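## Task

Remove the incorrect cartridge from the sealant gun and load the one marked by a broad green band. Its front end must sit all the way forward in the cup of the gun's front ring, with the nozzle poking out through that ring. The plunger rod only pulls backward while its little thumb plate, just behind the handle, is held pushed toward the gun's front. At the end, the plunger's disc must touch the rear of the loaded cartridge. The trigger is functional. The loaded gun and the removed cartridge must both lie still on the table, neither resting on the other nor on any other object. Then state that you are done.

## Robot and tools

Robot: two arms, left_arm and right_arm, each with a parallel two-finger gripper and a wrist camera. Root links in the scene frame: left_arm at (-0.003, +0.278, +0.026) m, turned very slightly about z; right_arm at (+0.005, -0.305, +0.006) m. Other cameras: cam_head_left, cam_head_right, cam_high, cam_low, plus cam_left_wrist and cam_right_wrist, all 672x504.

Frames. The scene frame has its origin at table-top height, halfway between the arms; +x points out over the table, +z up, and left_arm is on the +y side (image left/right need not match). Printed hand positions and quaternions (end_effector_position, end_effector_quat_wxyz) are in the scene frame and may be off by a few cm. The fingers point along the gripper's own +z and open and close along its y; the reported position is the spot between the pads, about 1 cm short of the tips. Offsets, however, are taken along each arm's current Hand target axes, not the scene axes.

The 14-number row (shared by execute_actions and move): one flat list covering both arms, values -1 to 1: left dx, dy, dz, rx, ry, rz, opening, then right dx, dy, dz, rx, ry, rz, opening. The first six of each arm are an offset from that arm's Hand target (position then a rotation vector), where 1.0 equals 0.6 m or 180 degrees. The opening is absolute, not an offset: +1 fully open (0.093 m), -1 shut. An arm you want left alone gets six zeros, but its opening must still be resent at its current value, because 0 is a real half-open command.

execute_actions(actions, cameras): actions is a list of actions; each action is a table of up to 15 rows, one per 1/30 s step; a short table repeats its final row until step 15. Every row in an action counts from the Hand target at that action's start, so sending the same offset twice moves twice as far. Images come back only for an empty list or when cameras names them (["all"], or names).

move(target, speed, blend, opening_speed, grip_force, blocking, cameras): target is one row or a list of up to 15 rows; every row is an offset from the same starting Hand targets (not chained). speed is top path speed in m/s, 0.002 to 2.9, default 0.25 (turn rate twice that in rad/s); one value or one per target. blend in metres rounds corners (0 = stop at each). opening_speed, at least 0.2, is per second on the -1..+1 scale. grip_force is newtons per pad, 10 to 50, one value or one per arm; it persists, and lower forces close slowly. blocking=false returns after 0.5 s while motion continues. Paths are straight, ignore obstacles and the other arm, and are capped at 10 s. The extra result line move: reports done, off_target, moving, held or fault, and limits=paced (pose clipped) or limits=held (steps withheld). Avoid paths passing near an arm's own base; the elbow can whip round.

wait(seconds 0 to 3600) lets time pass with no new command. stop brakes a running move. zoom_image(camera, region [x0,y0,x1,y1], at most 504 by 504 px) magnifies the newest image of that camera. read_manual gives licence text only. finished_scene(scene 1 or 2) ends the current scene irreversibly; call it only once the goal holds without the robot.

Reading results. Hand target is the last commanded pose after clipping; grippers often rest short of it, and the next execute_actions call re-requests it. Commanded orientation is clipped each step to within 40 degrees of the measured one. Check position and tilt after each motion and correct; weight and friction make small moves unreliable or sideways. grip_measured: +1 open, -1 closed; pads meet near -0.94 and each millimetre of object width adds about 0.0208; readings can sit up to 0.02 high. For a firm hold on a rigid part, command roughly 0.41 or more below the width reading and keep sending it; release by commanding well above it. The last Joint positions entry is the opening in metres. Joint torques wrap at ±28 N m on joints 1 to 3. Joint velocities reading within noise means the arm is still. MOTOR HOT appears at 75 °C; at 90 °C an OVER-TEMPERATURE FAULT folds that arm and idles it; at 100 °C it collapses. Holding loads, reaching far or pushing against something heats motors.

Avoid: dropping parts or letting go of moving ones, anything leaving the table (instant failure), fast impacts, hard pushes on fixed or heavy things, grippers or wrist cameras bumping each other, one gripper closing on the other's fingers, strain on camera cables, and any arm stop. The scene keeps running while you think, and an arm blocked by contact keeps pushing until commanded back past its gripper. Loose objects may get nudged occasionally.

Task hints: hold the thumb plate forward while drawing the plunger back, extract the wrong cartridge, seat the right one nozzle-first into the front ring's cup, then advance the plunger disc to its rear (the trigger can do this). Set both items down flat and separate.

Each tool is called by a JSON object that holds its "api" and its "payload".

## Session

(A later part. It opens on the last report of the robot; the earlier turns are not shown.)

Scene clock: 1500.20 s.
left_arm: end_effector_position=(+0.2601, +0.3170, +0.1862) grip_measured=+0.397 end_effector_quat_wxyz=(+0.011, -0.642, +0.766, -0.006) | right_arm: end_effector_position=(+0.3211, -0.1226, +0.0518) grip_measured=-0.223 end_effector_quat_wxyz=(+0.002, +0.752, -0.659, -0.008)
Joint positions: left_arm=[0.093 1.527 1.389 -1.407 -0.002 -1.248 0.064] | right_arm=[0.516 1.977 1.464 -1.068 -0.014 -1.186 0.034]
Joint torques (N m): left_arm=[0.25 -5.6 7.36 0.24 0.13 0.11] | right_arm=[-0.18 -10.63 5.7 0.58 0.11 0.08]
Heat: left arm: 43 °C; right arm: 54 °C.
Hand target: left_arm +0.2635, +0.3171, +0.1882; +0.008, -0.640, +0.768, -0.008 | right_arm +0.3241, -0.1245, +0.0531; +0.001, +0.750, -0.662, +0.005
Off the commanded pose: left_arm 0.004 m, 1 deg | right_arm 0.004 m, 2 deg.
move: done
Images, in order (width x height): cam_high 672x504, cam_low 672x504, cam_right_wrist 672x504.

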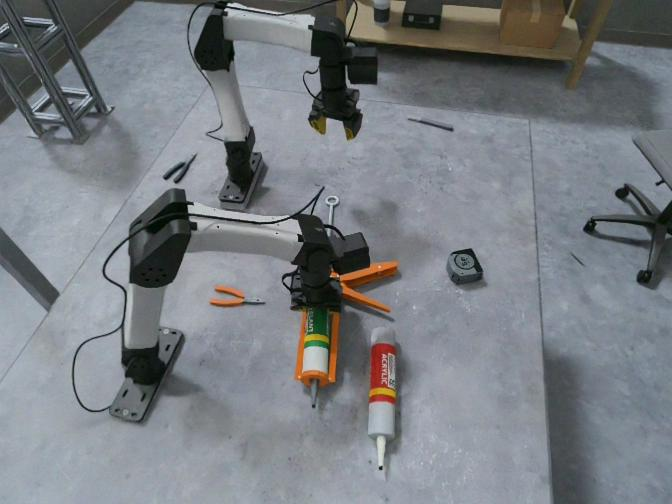

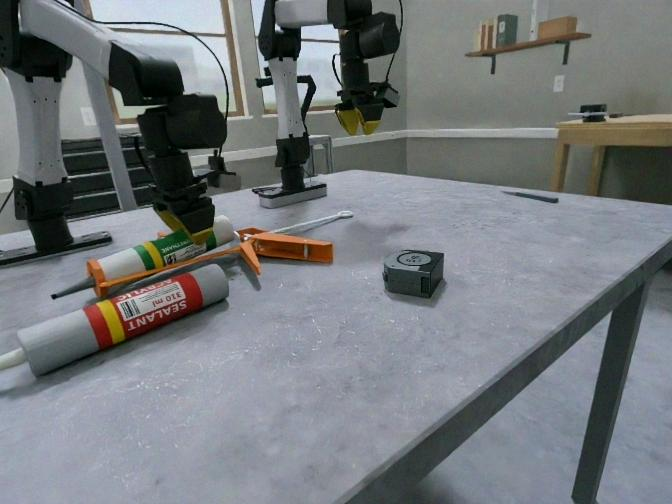

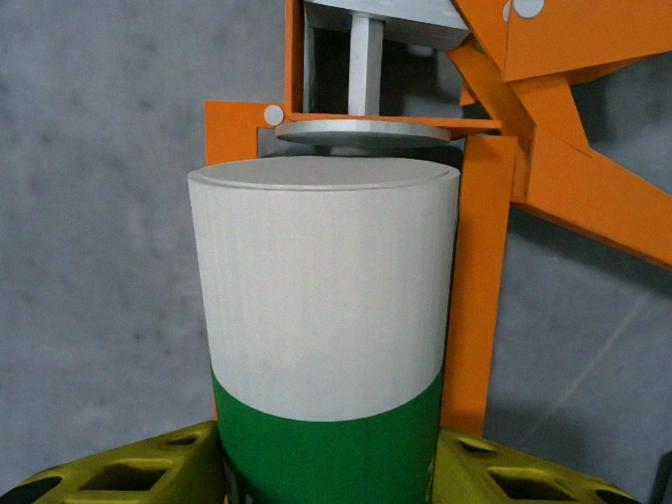

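{"api": "move", "payload": {"target": [[0,0,0,0,0,0,0.4, 0,-0.006,0,0,0,0.011,-0.65],[0,0,0,0,0,0,0.4, 0.002,-0.006,0.018,0,0.022,0.011,-0.65]], "speed": 0.04, "cameras": ["cam_low","cam_high","cam_right_wrist"]}}

{"api": "zoom_image", "payload": {"camera": "cam_low", "region": [60, 160, 280, 320]}}

Scene clock: 1512.10 s.
left_arm: end_effector_position=(+0.2601, +0.3170, +0.1862) grip_measured=+0.397 end_effector_quat_wxyz=(+0.011, -0.642, +0.766, -0.006) | right_arm: end_effector_position=(+0.3242, -0.1244, +0.0363) grip_measured=-0.223 end_effector_quat_wxyz=(+0.023, +0.739, -0.673, +0.018)
Joint positions: left_arm=[0.093 1.527 1.389 -1.407 -0.002 -1.248 0.064] | right_arm=[0.537 2.022 1.464 -1.047 0.048 -1.128 0.034]
Joint torques (N m): left_arm=[0.21 -5.63 7.34 0.22 0.13 0.11] | right_arm=[-0.14 -10.8 7.36 0.29 0.15 0.08]
Heat: left arm: 43 °C; right arm: 51 °C.
Hand target: left_arm +0.2635, +0.3171, +0.1882; +0.008, -0.640, +0.768, -0.008 | right_arm +0.3280, -0.1253, +0.0424; +0.024, +0.737, -0.674, +0.031
Off the commanded pose: left_arm 0.004 m, 1 deg | right_arm 0.007 m, 2 deg.
move: done
Images, in order (width x height): cam_high 672x504, cam_low 672x504, cam_right_wrist 672x504.

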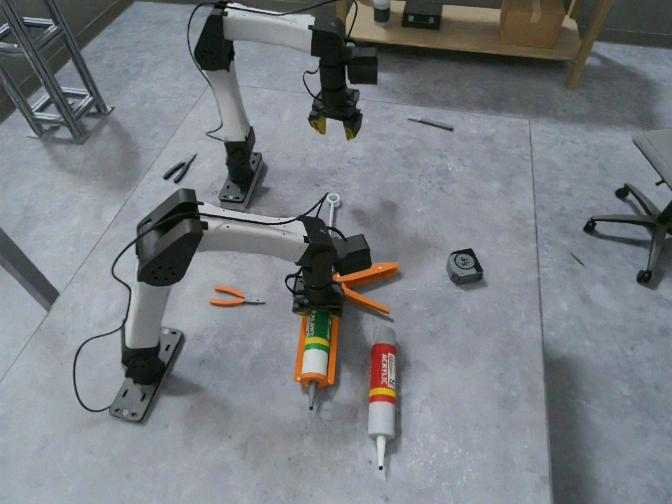

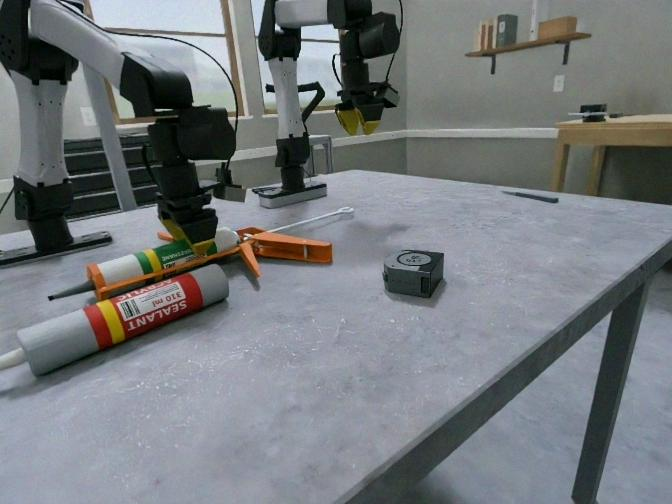

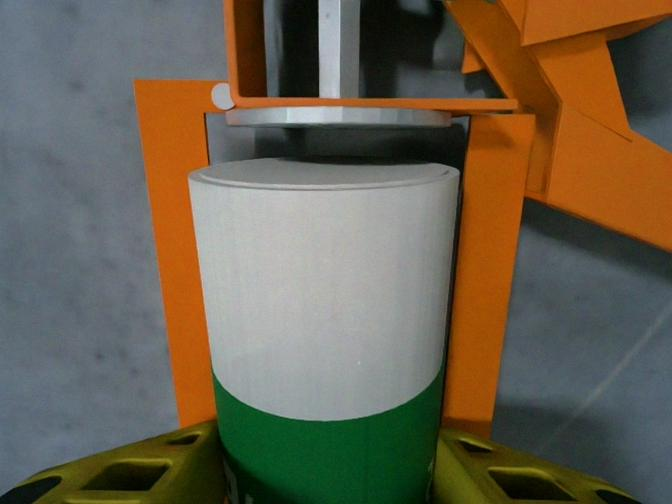

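Scaled by 2.291 from the camera's image (finer frame: 960x720).

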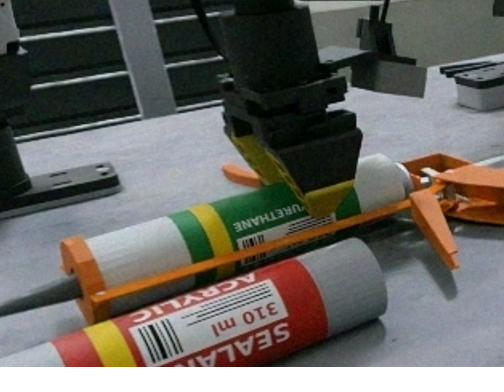

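{"api": "move", "payload": {"target": [[0,0,0,0,0,0,0.4, 0,0,0.012,0,0.012,0,-0.65],[0,0,0,0,0,0,0.4, 0.02,0,0.012,0,0.012,0,-0.65]], "speed": 0.04, "cameras": ["cam_low","cam_high","cam_right_wrist"]}}

{"api": "zoom_image", "payload": {"camera": "cam_low", "region": [60, 160, 280, 320]}}

{"api": "zoom_image", "payload": {"camera": "cam_high", "region": [270, 280, 370, 420]}}

Scene clock: 1521.50 s.
left_arm: end_effector_position=(+0.2601, +0.3170, +0.1862) grip_measured=+0.397 end_effector_quat_wxyz=(+0.011, -0.642, +0.766, -0.006) | right_arm: end_effector_position=(+0.3252, -0.1249, +0.0329) grip_measured=-0.223 end_effector_quat_wxyz=(+0.029, +0.738, -0.673, +0.029)
Joint positions: left_arm=[0.093 1.527 1.389 -1.407 -0.002 -1.248 0.064] | right_arm=[0.545 2.033 1.464 -1.041 0.072 -1.116 0.034]
Joint torques (N m): left_arm=[0.23 -5.64 7.35 0.23 0.13 0.11] | right_arm=[-2.32 -11.43 5.35 0.34 0.31 -0.19]
Heat: left arm: 43 °C; right arm: 50 °C.
Hand target: left_arm +0.2635, +0.3171, +0.1882; +0.008, -0.640, +0.768, -0.008 | right_arm +0.3291, -0.1377, +0.0360; +0.037, +0.737, -0.674, +0.045
Off the commanded pose: left_arm 0.004 m, 1 deg | right_arm 0.014 m, 2 deg.
move: off_target (right_arm)
Images, in order (width x height): cam_high 672x504, cam_low 672x504, cam_right_wrist 672x504.

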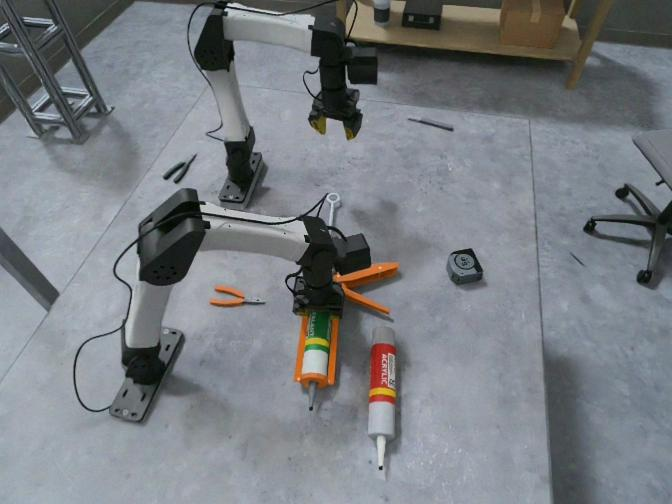

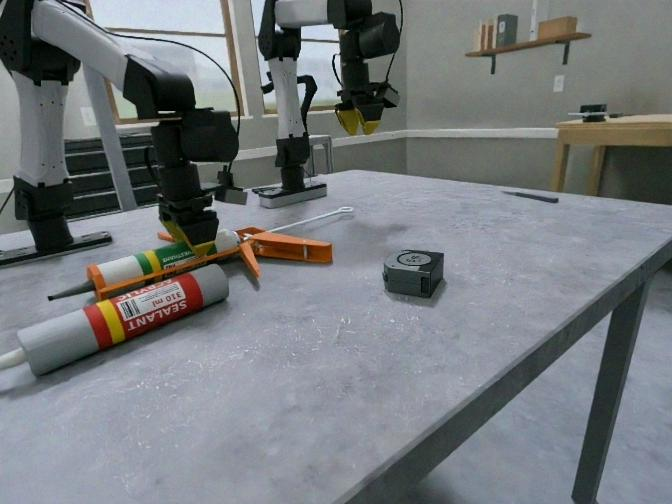

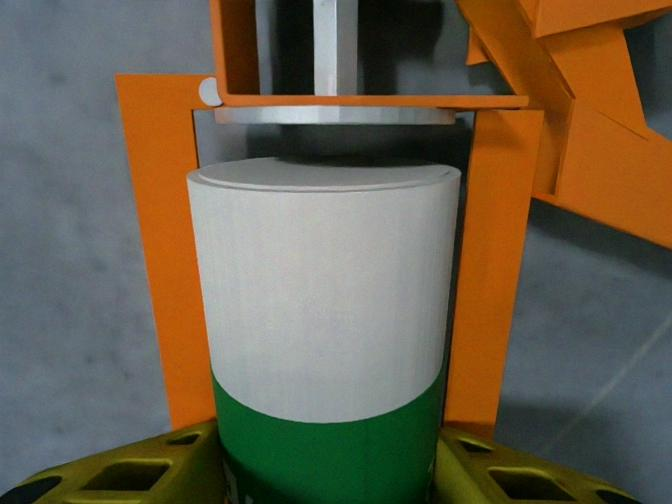

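Scaled by 2.291 from the camera's image (finer frame: 960x720).

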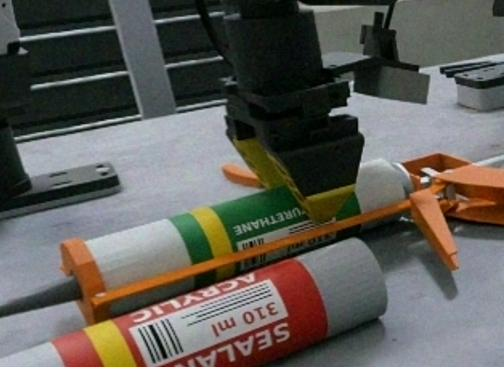

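Scaled by 3.600 from the camera's image (finer frame: 960x720).

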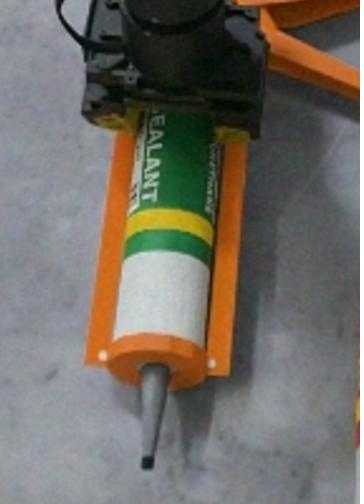

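{"api": "move", "payload": {"target": [[0,0,0,0,0,0,0.4, -0.018,0,0,0,0,0,-0.65],[0,0,0,0,0,0,0.4, -0.018,0,0,0,0,0,0.25],[0,0,0,0,0,0,0.4, -0.018,0,-0.15,0,-0.03,0,0.4]], "speed": 0.1, "cameras": ["all"]}}

{"api": "zoom_image", "payload": {"camera": "cam_low", "region": [60, 180, 280, 320]}}

{"api": "zoom_image", "payload": {"camera": "cam_right_wrist", "region": [180, 0, 500, 504]}}

Scene clock: 1530.63 s.
left_arm: end_effector_position=(+0.2601, +0.3170, +0.1862) grip_measured=+0.397 end_effector_quat_wxyz=(+0.011, -0.642, +0.766, -0.006) | right_arm: end_effector_position=(+0.3230, -0.1178, +0.1092) grip_measured=+0.399 end_effector_quat_wxyz=(+0.024, +0.739, -0.674, +0.011)
Joint positions: left_arm=[0.093 1.527 1.389 -1.407 -0.002 -1.248 0.064] | right_arm=[0.548 1.987 1.707 -1.332 0.035 -1.114 0.064]
Joint torques (N m): left_arm=[0.25 -5.63 7.35 0.23 0.12 0.11] | right_arm=[-1.32 -12.72 7.9 0.28 -0.2 -0.11]
Heat: left arm: 43 °C; right arm: 49 °C.
Hand target: left_arm +0.2635, +0.3171, +0.1882; +0.008, -0.640, +0.768, -0.008 | right_arm +0.3266, -0.1167, +0.1242; +0.005, +0.738, -0.675, +0.010
Off the commanded pose: left_arm 0.004 m, 1 deg | right_arm 0.016 m, 2 deg.
move: off_target (right_arm); target 3's new opening was sent with right_arm's hand 0.015 m and 2 deg from that target

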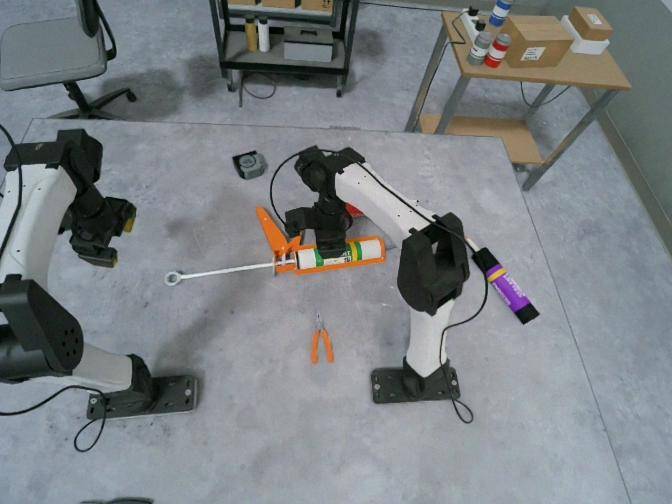

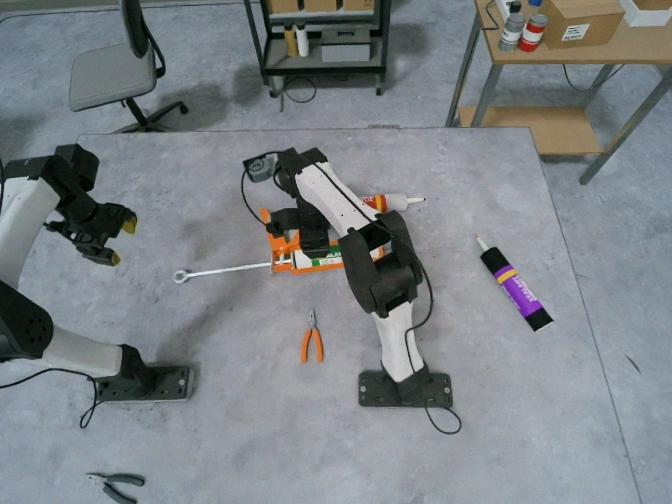

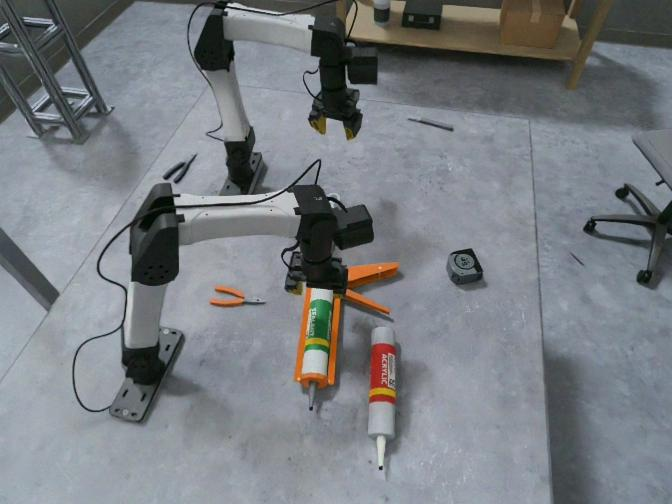

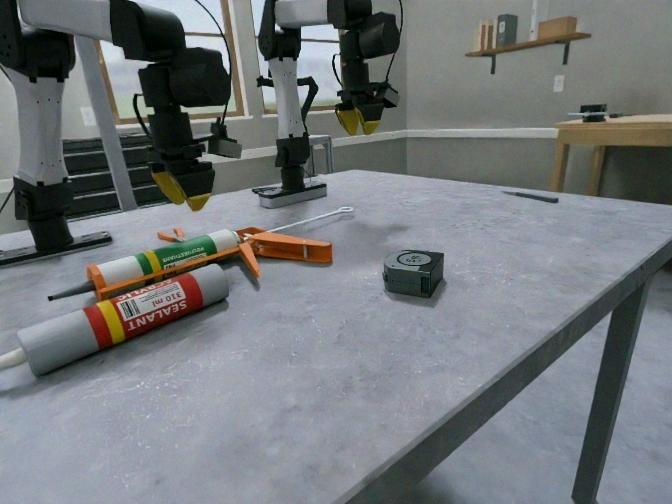

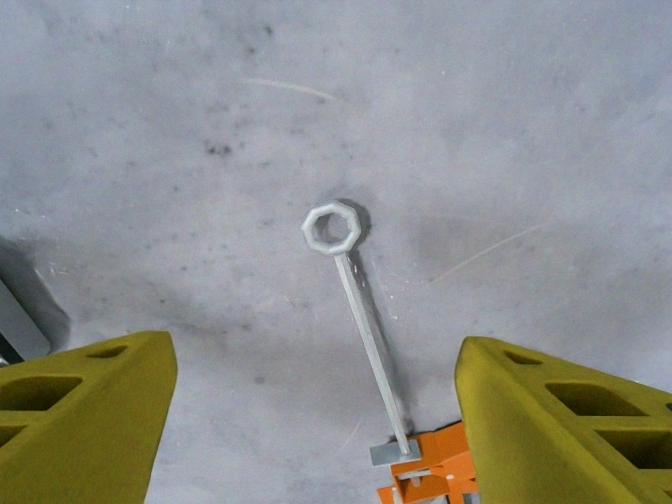

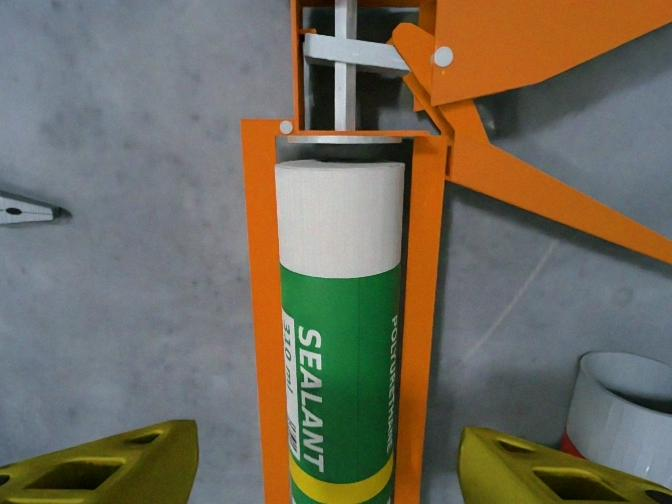

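Scaled by 2.291 from the camera's image (finer frame: 960x720).

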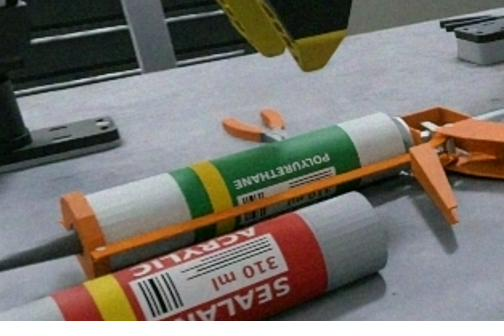

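Scaled by 1.000.

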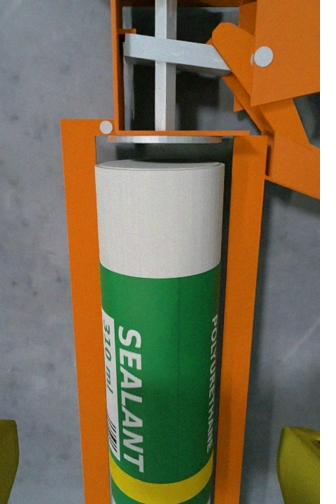

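{"api": "move", "payload": {"target": [0.0787,-0.0245,0.213,0,0,-0.086,0.45, 0,0,-0.05,0,0,0,0.4], "speed": 0.2, "cameras": ["cam_left_wrist","cam_low"]}}

Scene clock: 1553.53 s.
left_arm: end_effector_position=(+0.2758, +0.2690, +0.0677) grip_measured=+0.447 end_effector_quat_wxyz=(-0.012, +0.736, -0.677, +0.017) | right_arm: end_effector_position=(+0.3240, -0.1171, +0.1424) grip_measured=+0.399 end_effector_quat_wxyz=(+0.020, +0.739, -0.674, +0.012)
Joint positions: left_arm=[-0.083 1.624 1.007 -0.913 0.004 -1.683 0.067] | right_arm=[0.548 1.987 1.839 -1.456 0.035 -1.114 0.064]
Joint torques (N m): left_arm=[-0.53 -6.74 4.11 0.4 0.04 -0.13] | right_arm=[-1.1 -11.51 8.08 0.34 -0.21 -0.09]
Heat: left arm: 43 °C; right arm: 52 °C.
Hand target: left_arm +0.2721, +0.2677, +0.0606; -0.006, +0.738, -0.675, +0.009 | right_arm +0.3263, -0.1161, +0.1542; +0.005, +0.738, -0.675, +0.010
Off the commanded pose: left_arm 0.008 m, 1 deg | right_arm 0.012 m, 2 deg.
move: off_target (right_arm)
Images, in order (width x height): cam_low 672x504, cam_left_wrist 672x504.

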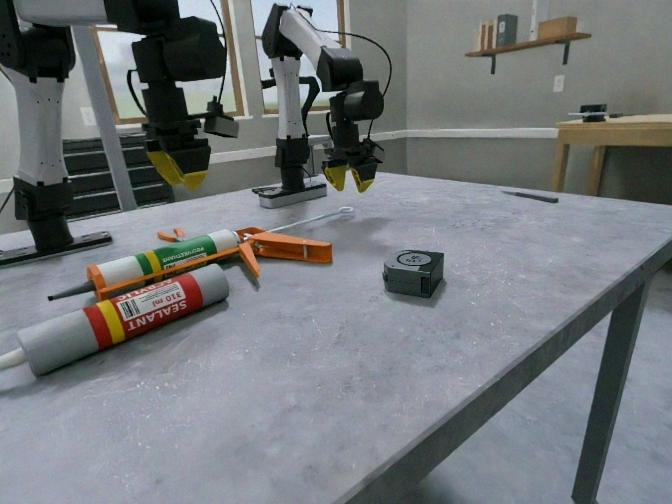

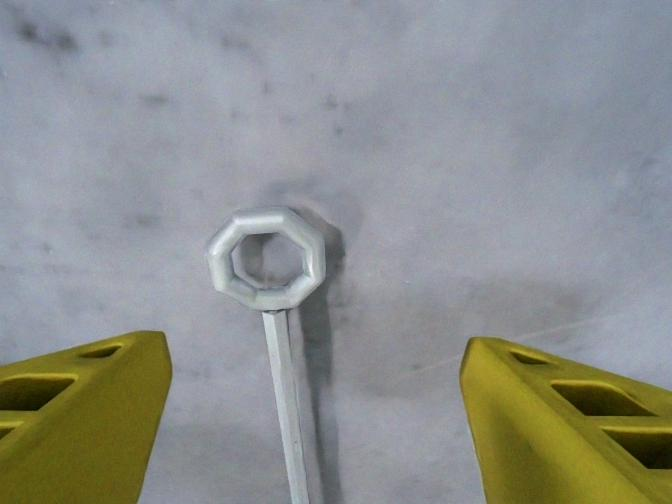

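{"api": "move", "payload": {"target": [[-0.005,0.02,0,0,0,0,0.45, 0,0,0,0,0,0,0.4],[-0.005,0.02,0.07,0,0,0,0.45, 0,0,0,0,0,0,0.4]], "speed": 0.12, "cameras": ["cam_left_wrist"]}}

Scene clock: 1569.77 s.
left_arm: end_effector_position=(+0.2649, +0.2693, +0.0250) grip_measured=+0.447 end_effector_quat_wxyz=(-0.012, +0.736, -0.676, +0.017) | right_arm: end_effector_position=(+0.3240, -0.1171, +0.1424) grip_measured=+0.399 end_effector_quat_wxyz=(+0.020, +0.739, -0.674, +0.012)
Joint positions: left_arm=[-0.083 1.664 0.86 -0.727 0.004 -1.684 0.067] | right_arm=[0.548 1.987 1.839 -1.456 0.035 -1.114 0.064]
Joint torques (N m): left_arm=[-0.05 -6.45 3.89 0.42 0.05 -0.07] | right_arm=[-1.11 -11.66 8.05 0.35 -0.19 -0.09]
Heat: left arm: 41 °C; right arm: 52 °C.
Hand target: left_arm +0.2608, +0.2696, +0.0184; -0.006, +0.738, -0.675, +0.009 | right_arm +0.3264, -0.1161, +0.1542; +0.005, +0.738, -0.675, +0.010
Off the commanded pose: left_arm 0.008 m, 1 deg | right_arm 0.012 m, 2 deg.
move: done

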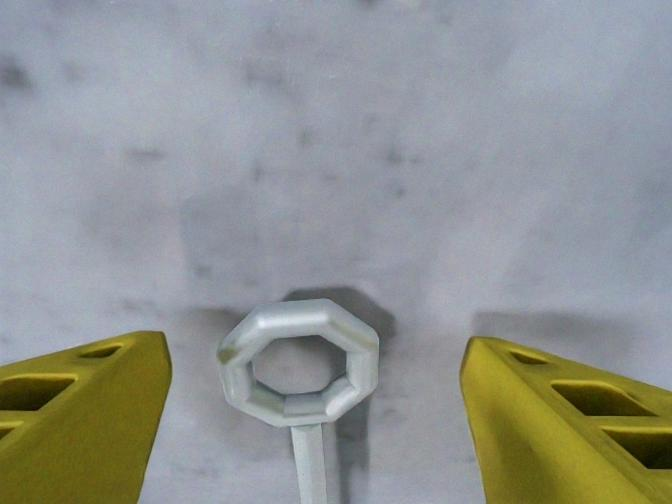

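{"api": "move", "payload": {"target": [[-0.002,0.006,0.026,0,0,0,0.45, 0,0,0,0,0,0,0.4],[-0.002,0.006,0.026,0,0,0,-0.75, 0,0,0,0,0,0,0.4]], "speed": 0.1, "cameras": ["cam_left_wrist","cam_right_wrist"]}}

Scene clock: 1576.97 s.
left_arm: end_effector_position=(+0.2598, +0.2692, +0.0092) grip_measured=-0.409 end_effector_quat_wxyz=(-0.008, +0.738, -0.675, +0.014) | right_arm: end_effector_position=(+0.3240, -0.1171, +0.1424) grip_measured=+0.399 end_effector_quat_wxyz=(+0.020, +0.739, -0.674, +0.012)
Joint positions: left_arm=[-0.083 1.691 0.816 -0.664 0.006 -1.688 0.026] | right_arm=[0.548 1.987 1.839 -1.456 0.035 -1.114 0.064]
Joint torques (N m): left_arm=[0.16 -6.45 3.6 0.48 0.04 0.02] | right_arm=[-1.18 -11.67 8.05 0.32 -0.22 -0.11]
Heat: left arm: 40 °C; right arm: 52 °C.
Hand target: left_arm +0.2573, +0.2705, +0.0026; -0.006, +0.738, -0.675, +0.008 | right_arm +0.3264, -0.1161, +0.1542; +0.005, +0.738, -0.675, +0.010
Off the commanded pose: left_arm 0.007 m, 1 deg | right_arm 0.012 m, 2 deg.
move: done

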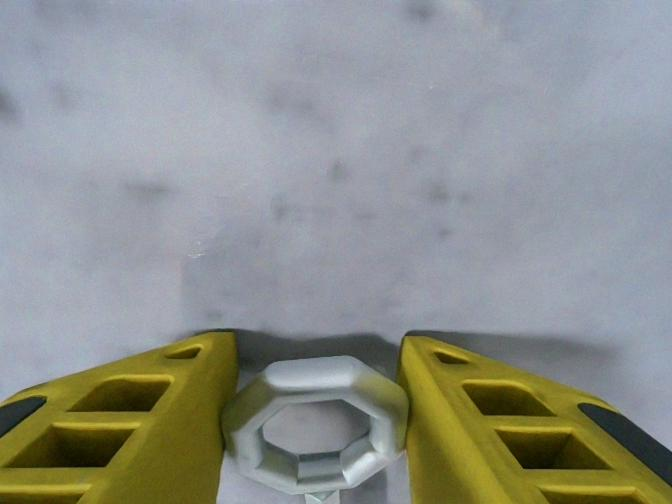

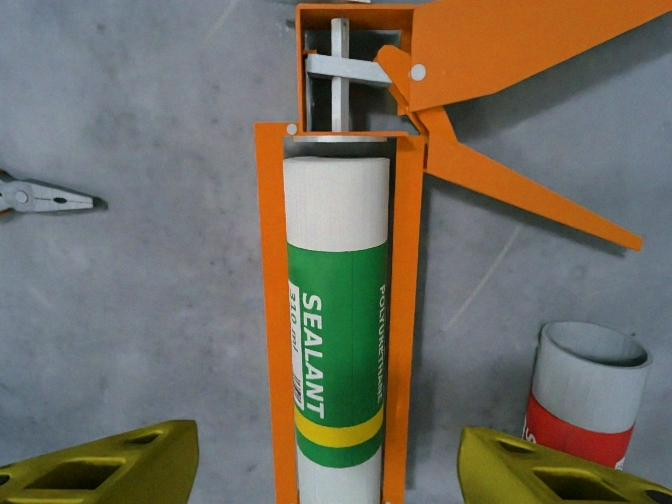

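{"api": "move", "payload": {"target": [0.025,0,0,0,0,0,-0.75, 0,0,0,0,0,0,0.4], "speed": 0.03, "cameras": ["cam_left_wrist","cam_right_wrist"]}}

Scene clock: 1581.47 s.
left_arm: end_effector_position=(+0.2595, +0.2635, +0.0092) grip_measured=-0.392 end_effector_quat_wxyz=(-0.019, +0.738, -0.675, +0.005) | right_arm: end_effector_position=(+0.3240, -0.1171, +0.1424) grip_measured=+0.399 end_effector_quat_wxyz=(+0.020, +0.739, -0.674, +0.012)
Joint positions: left_arm=[-0.124 1.691 0.816 -0.664 -0.025 -1.728 0.026] | right_arm=[0.548 1.987 1.839 -1.456 0.035 -1.114 0.064]
Joint torques (N m): left_arm=[-1.11 -5.76 4.31 0.47 0.28 -0.18] | right_arm=[-1.13 -11.7 8.06 0.3 -0.22 -0.1]
Heat: left arm: 40 °C; right arm: 52 °C.
Hand target: left_arm +0.2586, +0.2555, +0.0027; -0.006, +0.738, -0.675, +0.008 | right_arm +0.3264, -0.1161, +0.1542; +0.005, +0.738, -0.675, +0.010
Off the commanded pose: left_arm 0.010 m, 2 deg | right_arm 0.012 m, 2 deg.
move: done

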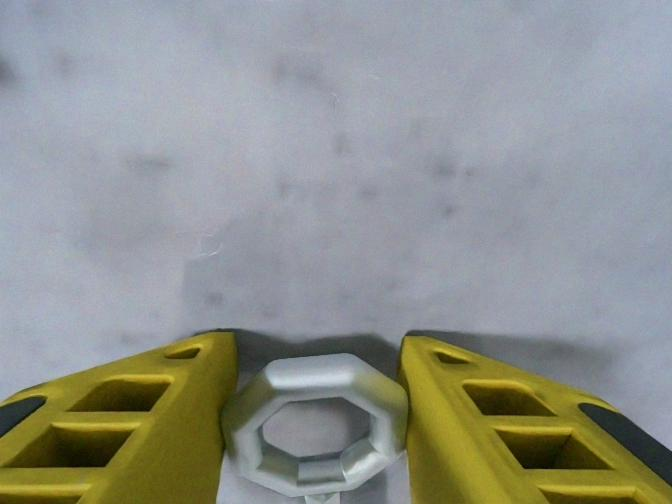

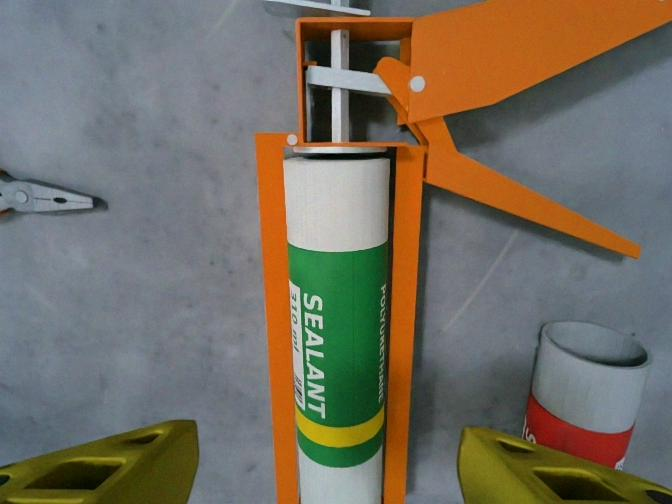

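{"api": "move", "payload": {"target": [[-0.012,0,0,0,0,0,-0.75, 0.007,-0.0022,0.1,0,-0.008,0,1],[-0.012,0,0,0,0,0,-0.75, 0.007,-0.0022,0.19,0,-0.008,0,1]], "speed": 0.12, "cameras": ["cam_low","cam_right_wrist"]}}

{"api": "zoom_image", "payload": {"camera": "cam_low", "region": [100, 180, 280, 310]}}

Scene clock: 1609.27 s.
left_arm: end_effector_position=(+0.2595, +0.2638, +0.0092) grip_measured=-0.392 end_effector_quat_wxyz=(-0.015, +0.738, -0.675, +0.008) | right_arm: end_effector_position=(+0.3282, -0.1226, +0.0442) grip_measured=+1.000 end_effector_quat_wxyz=(+0.000, +0.736, -0.677, +0.007)
Joint positions: left_arm=[-0.116 1.691 0.816 -0.664 -0.013 -1.721 0.026] | right_arm=[0.519 1.995 1.458 -1.029 0.012 -1.136 0.093]
Joint torques (N m): left_arm=[0.38 -6.02 3.96 0.48 0.18 0.06] | right_arm=[-1.11 -9.7 5.15 0.75 -0.21 -0.15]
Heat: left arm: 38 °C; right arm: 51 °C.
Hand target: left_arm +0.2580, +0.2627, +0.0026; -0.006, +0.738, -0.675, +0.008 | right_arm +0.3290, -0.1226, +0.0404; -0.004, +0.738, -0.675, +0.001
Off the commanded pose: left_arm 0.007 m, 1 deg | right_arm 0.004 m, 1 deg.
move: done

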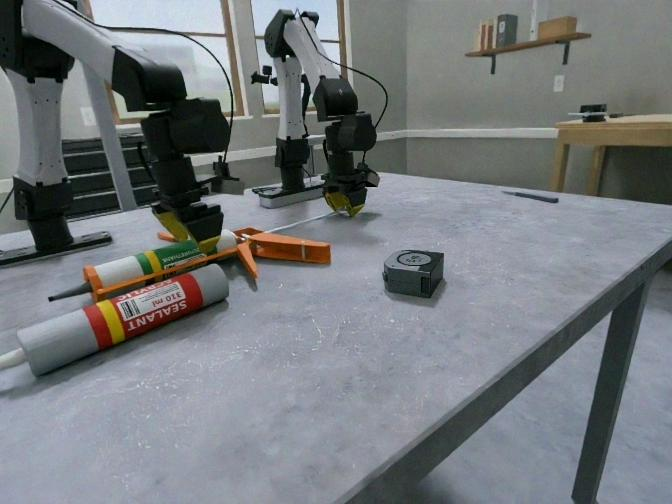

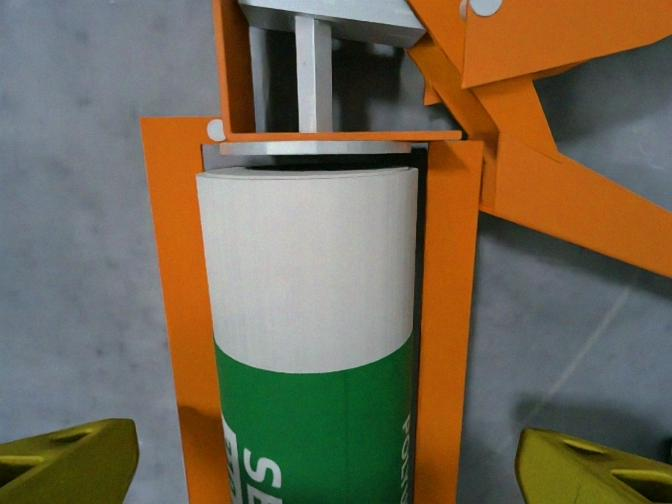

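Scaled by 2.800 from the camera's image (finer frame: 960x720).

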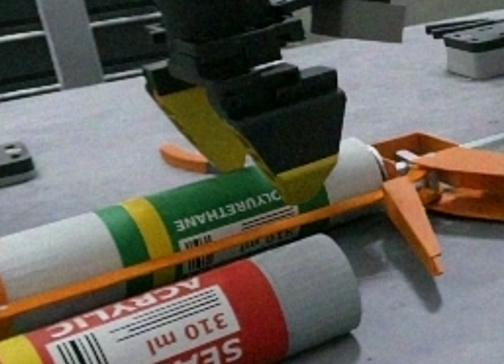

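{"api": "move", "payload": {"target": [0,0,0,0,0,0,-0.75, 0,0.003,0.033,0,0,0,1], "speed": 0.08, "cameras": ["cam_right_wrist"]}}

{"api": "move", "payload": {"target": [0,0,0,0,0,0,-0.75, 0,0,0,0,0,0,0.15], "opening_speed": 0.5, "cameras": ["cam_low","cam_right_wrist"]}}

{"api": "zoom_image", "payload": {"camera": "cam_low", "region": [100, 180, 280, 310]}}

Scene clock: 1618.90 s.
left_arm: end_effector_position=(+0.2595, +0.2638, +0.0092) grip_measured=-0.392 end_effector_quat_wxyz=(-0.015, +0.738, -0.675, +0.008) | right_arm: end_effector_position=(+0.3268, -0.1234, +0.0240) grip_measured=+1.000 end_effector_quat_wxyz=(+0.000, +0.736, -0.677, +0.006)
Joint positions: left_arm=[-0.116 1.691 0.816 -0.664 -0.013 -1.721 0.026] | right_arm=[0.519 2.015 1.403 -0.955 0.012 -1.136 0.093]
Joint torques (N m): left_arm=[0.38 -6.05 3.96 0.48 0.18 0.05] | right_arm=[-0.91 -9.85 4.89 0.8 -0.22 -0.13]
Heat: left arm: 37 °C; right arm: 49 °C.
Hand target: left_arm +0.2580, +0.2627, +0.0026; -0.006, +0.738, -0.675, +0.008 | right_arm +0.3273, -0.1227, +0.0205; -0.003, +0.738, -0.675, +0.001
Off the commanded pose: left_arm 0.007 m, 1 deg | right_arm 0.004 m, 1 deg.
move: done

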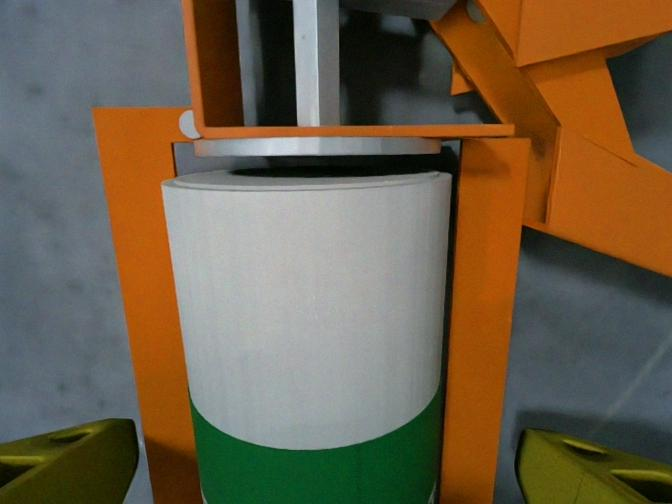

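Scene clock: 1620.80 s.
left_arm: end_effector_position=(+0.2595, +0.2637, +0.0092) grip_measured=-0.392 end_effector_quat_wxyz=(-0.015, +0.738, -0.675, +0.008) | right_arm: end_effector_position=(+0.3266, -0.1232, +0.0240) grip_measured=+0.512 end_effector_quat_wxyz=(+0.000, +0.737, -0.676, +0.006)
Joint positions: left_arm=[-0.116 1.691 0.816 -0.664 -0.013 -1.721 0.026] | right_arm=[0.519 2.015 1.403 -0.956 0.011 -1.138 0.07]
Joint torques (N m): left_arm=[0.39 -6.02 3.96 0.49 0.18 0.05] | right_arm=[-0.88 -9.88 5.03 0.76 -0.19 -0.09]
Heat: left arm: 37 °C; right arm: 48 °C.
Hand target: left_arm +0.2580, +0.2627, +0.0026; -0.006, +0.738, -0.675, +0.009 | right_arm +0.3273, -0.1227, +0.0205; -0.004, +0.738, -0.675, +0.001
Off the commanded pose: left_arm 0.007 m, 1 deg | right_arm 0.004 m, 1 deg.
move: done

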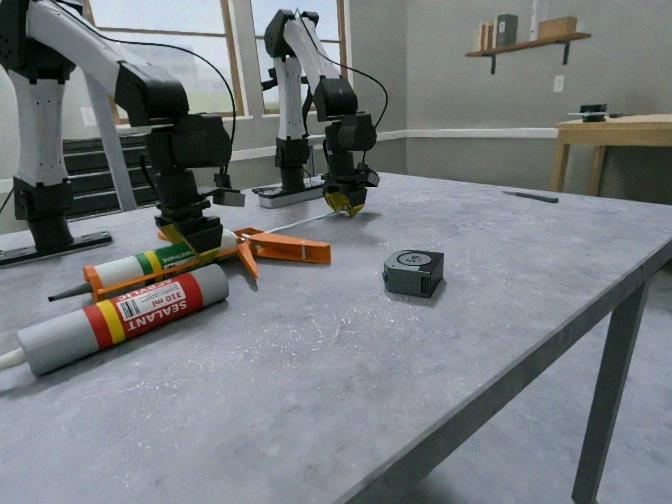

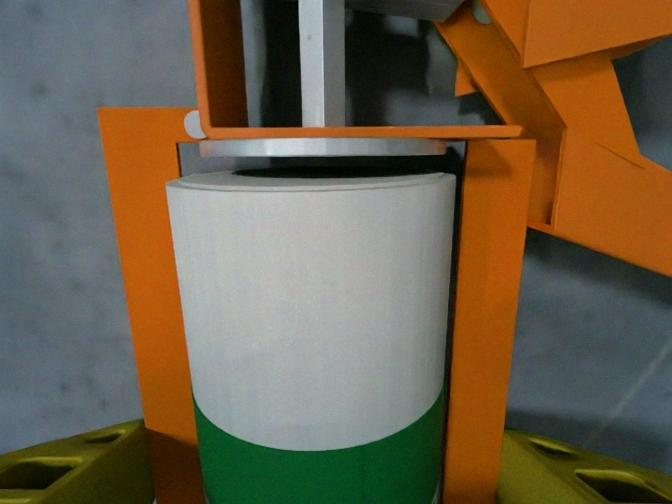

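Scaled by 2.800 from the camera's image (finer frame: 960x720).

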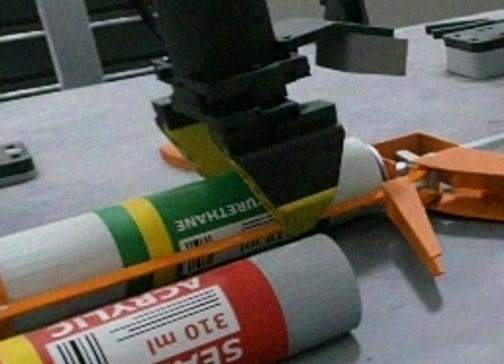

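{"api": "move", "payload": {"target": [0.035,0,0,0,0,0,-0.75, 0,0,0,0,0,0,0.1], "speed": 0.03, "cameras": ["cam_right_wrist","cam_left_wrist"]}}

Scene clock: 1626.13 s.
left_arm: end_effector_position=(+0.2593, +0.2601, +0.0094) grip_measured=-0.392 end_effector_quat_wxyz=(-0.036, +0.739, -0.673, -0.008) | right_arm: end_effector_position=(+0.3269, -0.1243, +0.0240) grip_measured=+0.493 end_effector_quat_wxyz=(+0.001, +0.740, -0.672, +0.007)
Joint positions: left_arm=[-0.165 1.692 0.816 -0.664 -0.068 -1.774 0.026] | right_arm=[0.518 2.015 1.403 -0.957 0.014 -1.149 0.069]
Joint torques (N m): left_arm=[-1.94 -5.2 5.14 0.43 0.61 -0.24] | right_arm=[-0.73 -9.89 5.11 0.74 -0.23 0]
Heat: left arm: 37 °C; right arm: 48 °C.
Hand target: left_arm +0.2599, +0.2418, +0.0028; -0.006, +0.738, -0.675, +0.009 | right_arm +0.3273, -0.1227, +0.0205; -0.003, +0.738, -0.675, +0.001
Off the commanded pose: left_arm 0.019 m, 4 deg | right_arm 0.004 m, 1 deg.
move: off_target (left_arm)
Images, in order (width x height): cam_left_wrist 672x504, cam_right_wrist 672x504.

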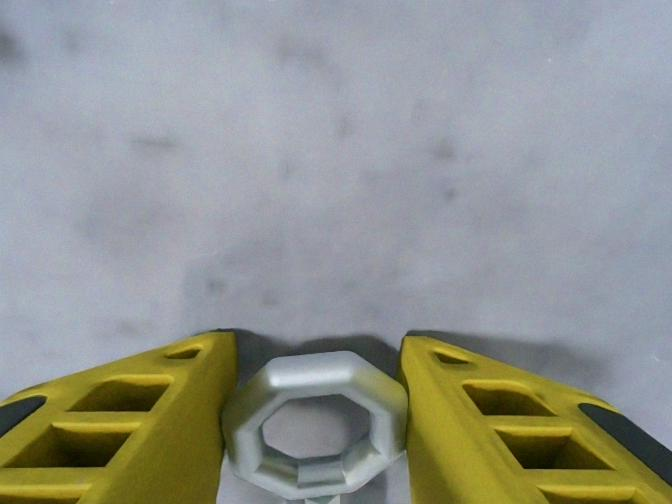

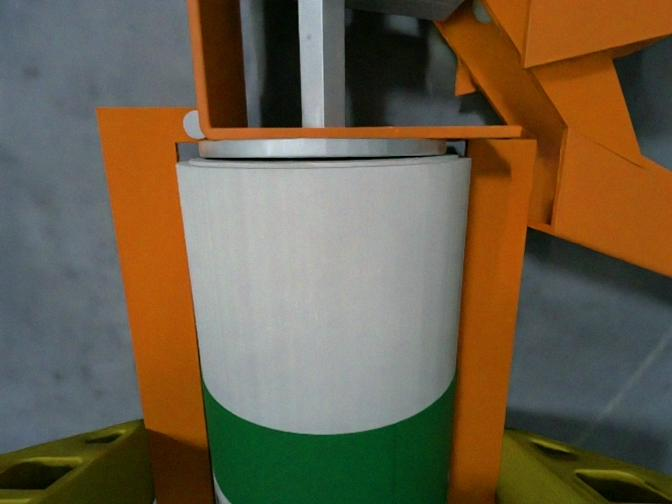

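{"api": "move", "payload": {"target": [0.04,0,0,0,0,0,-0.8, 0,0,0,0,0,0,0], "speed": 0.04, "cameras": ["cam_right_wrist","cam_left_wrist"]}}

Scene clock: 1637.63 s.
left_arm: end_effector_position=(+0.2583, +0.2526, +0.0095) grip_measured=-0.392 end_effector_quat_wxyz=(-0.060, +0.741, -0.669, -0.031) | right_arm: end_effector_position=(+0.3277, -0.1309, +0.0241) grip_measured=+0.493 end_effector_quat_wxyz=(+0.009, +0.742, -0.671, +0.014)
Joint positions: left_arm=[-0.237 1.708 0.83 -0.683 -0.136 -1.855 0.026] | right_arm=[0.51 2.015 1.403 -0.967 0.033 -1.162 0.069]
Joint torques (N m): left_arm=[-2.97 -5.37 6.11 0.42 1.16 -0.28] | right_arm=[-0.17 -9.74 5.04 0.8 -0.43 0.15]
Heat: left arm: 37 °C; right arm: 47 °C.
Hand target: left_arm +0.2620, +0.2179, +0.0028; -0.006, +0.738, -0.675, +0.008 | right_arm +0.3273, -0.1227, +0.0205; -0.003, +0.738, -0.675, +0.001
Off the commanded pose: left_arm 0.036 m, 8 deg | right_arm 0.009 m, 2 deg.
move: off_target (left_arm)
Images, in order (width x height): cam_left_wrist 672x504, cam_right_wrist 672x504.

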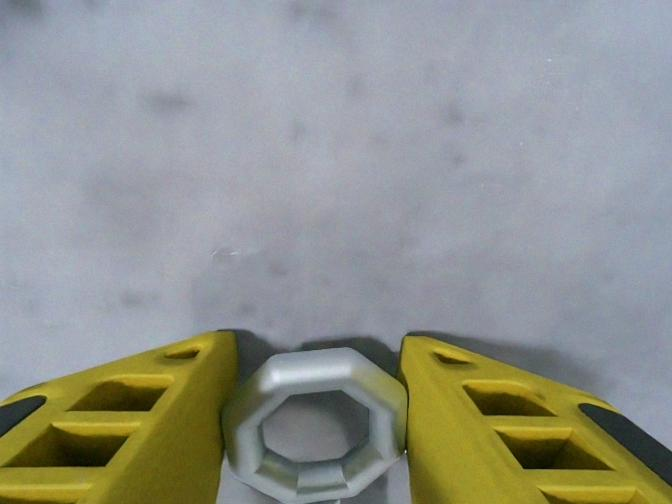

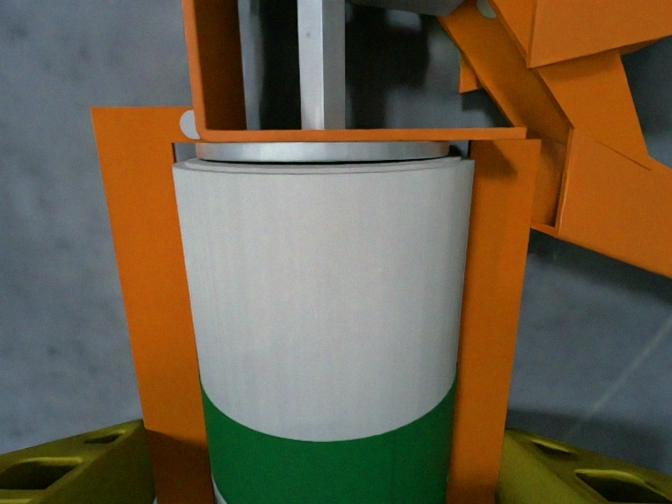

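{"api": "move", "payload": {"target": [0.04,0,0,0,0,0,-0.9, -0.06,0,0,0,0,0,-0.1], "speed": 0.03, "cameras": ["cam_right_wrist","cam_left_wrist","cam_low"]}}

Scene clock: 1651.30 s.
left_arm: end_effector_position=(+0.2556, +0.2464, +0.0105) grip_measured=-0.392 end_effector_quat_wxyz=(-0.083, +0.742, -0.663, -0.058) | right_arm: end_effector_position=(+0.3274, -0.1348, +0.0250) grip_measured=+0.493 end_effector_quat_wxyz=(+0.048, +0.744, -0.665, +0.056)
Joint positions: left_arm=[-0.304 1.729 0.85 -0.718 -0.201 -1.936 0.026] | right_arm=[0.547 2.051 1.453 -1.033 0.134 -1.132 0.069]
Joint torques (N m): left_arm=[-4 -6.02 7.16 0.49 1.65 -0.22] | right_arm=[4.1 -8.73 7.97 0.95 -1.42 0.69]
Heat: left arm: 37 °C; right arm: 46 °C.
Hand target: left_arm +0.2642, +0.1939, +0.0030; -0.006, +0.738, -0.675, +0.009 | right_arm +0.3242, -0.0869, +0.0207; -0.004, +0.738, -0.675, +0.001
Off the commanded pose: left_arm 0.054 m, 12 deg | right_arm 0.048 m, 9 deg.
move: off_target (left_arm, right_arm)
Images, in order (width x height): cam_low 672x504, cam_left_wrist 672x504, cam_right_wrist 672x504.

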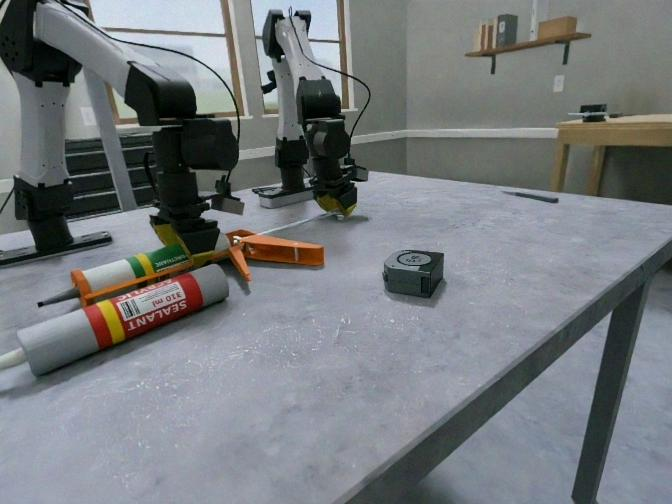

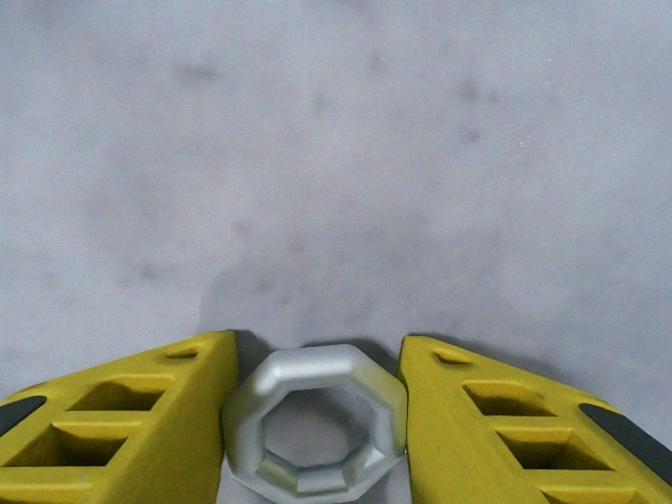

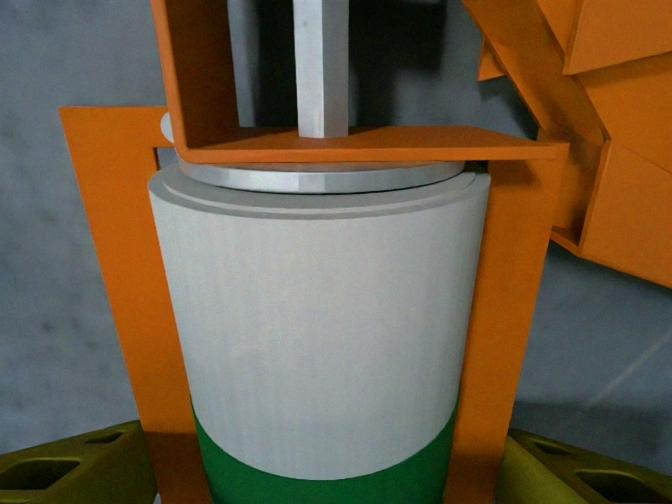

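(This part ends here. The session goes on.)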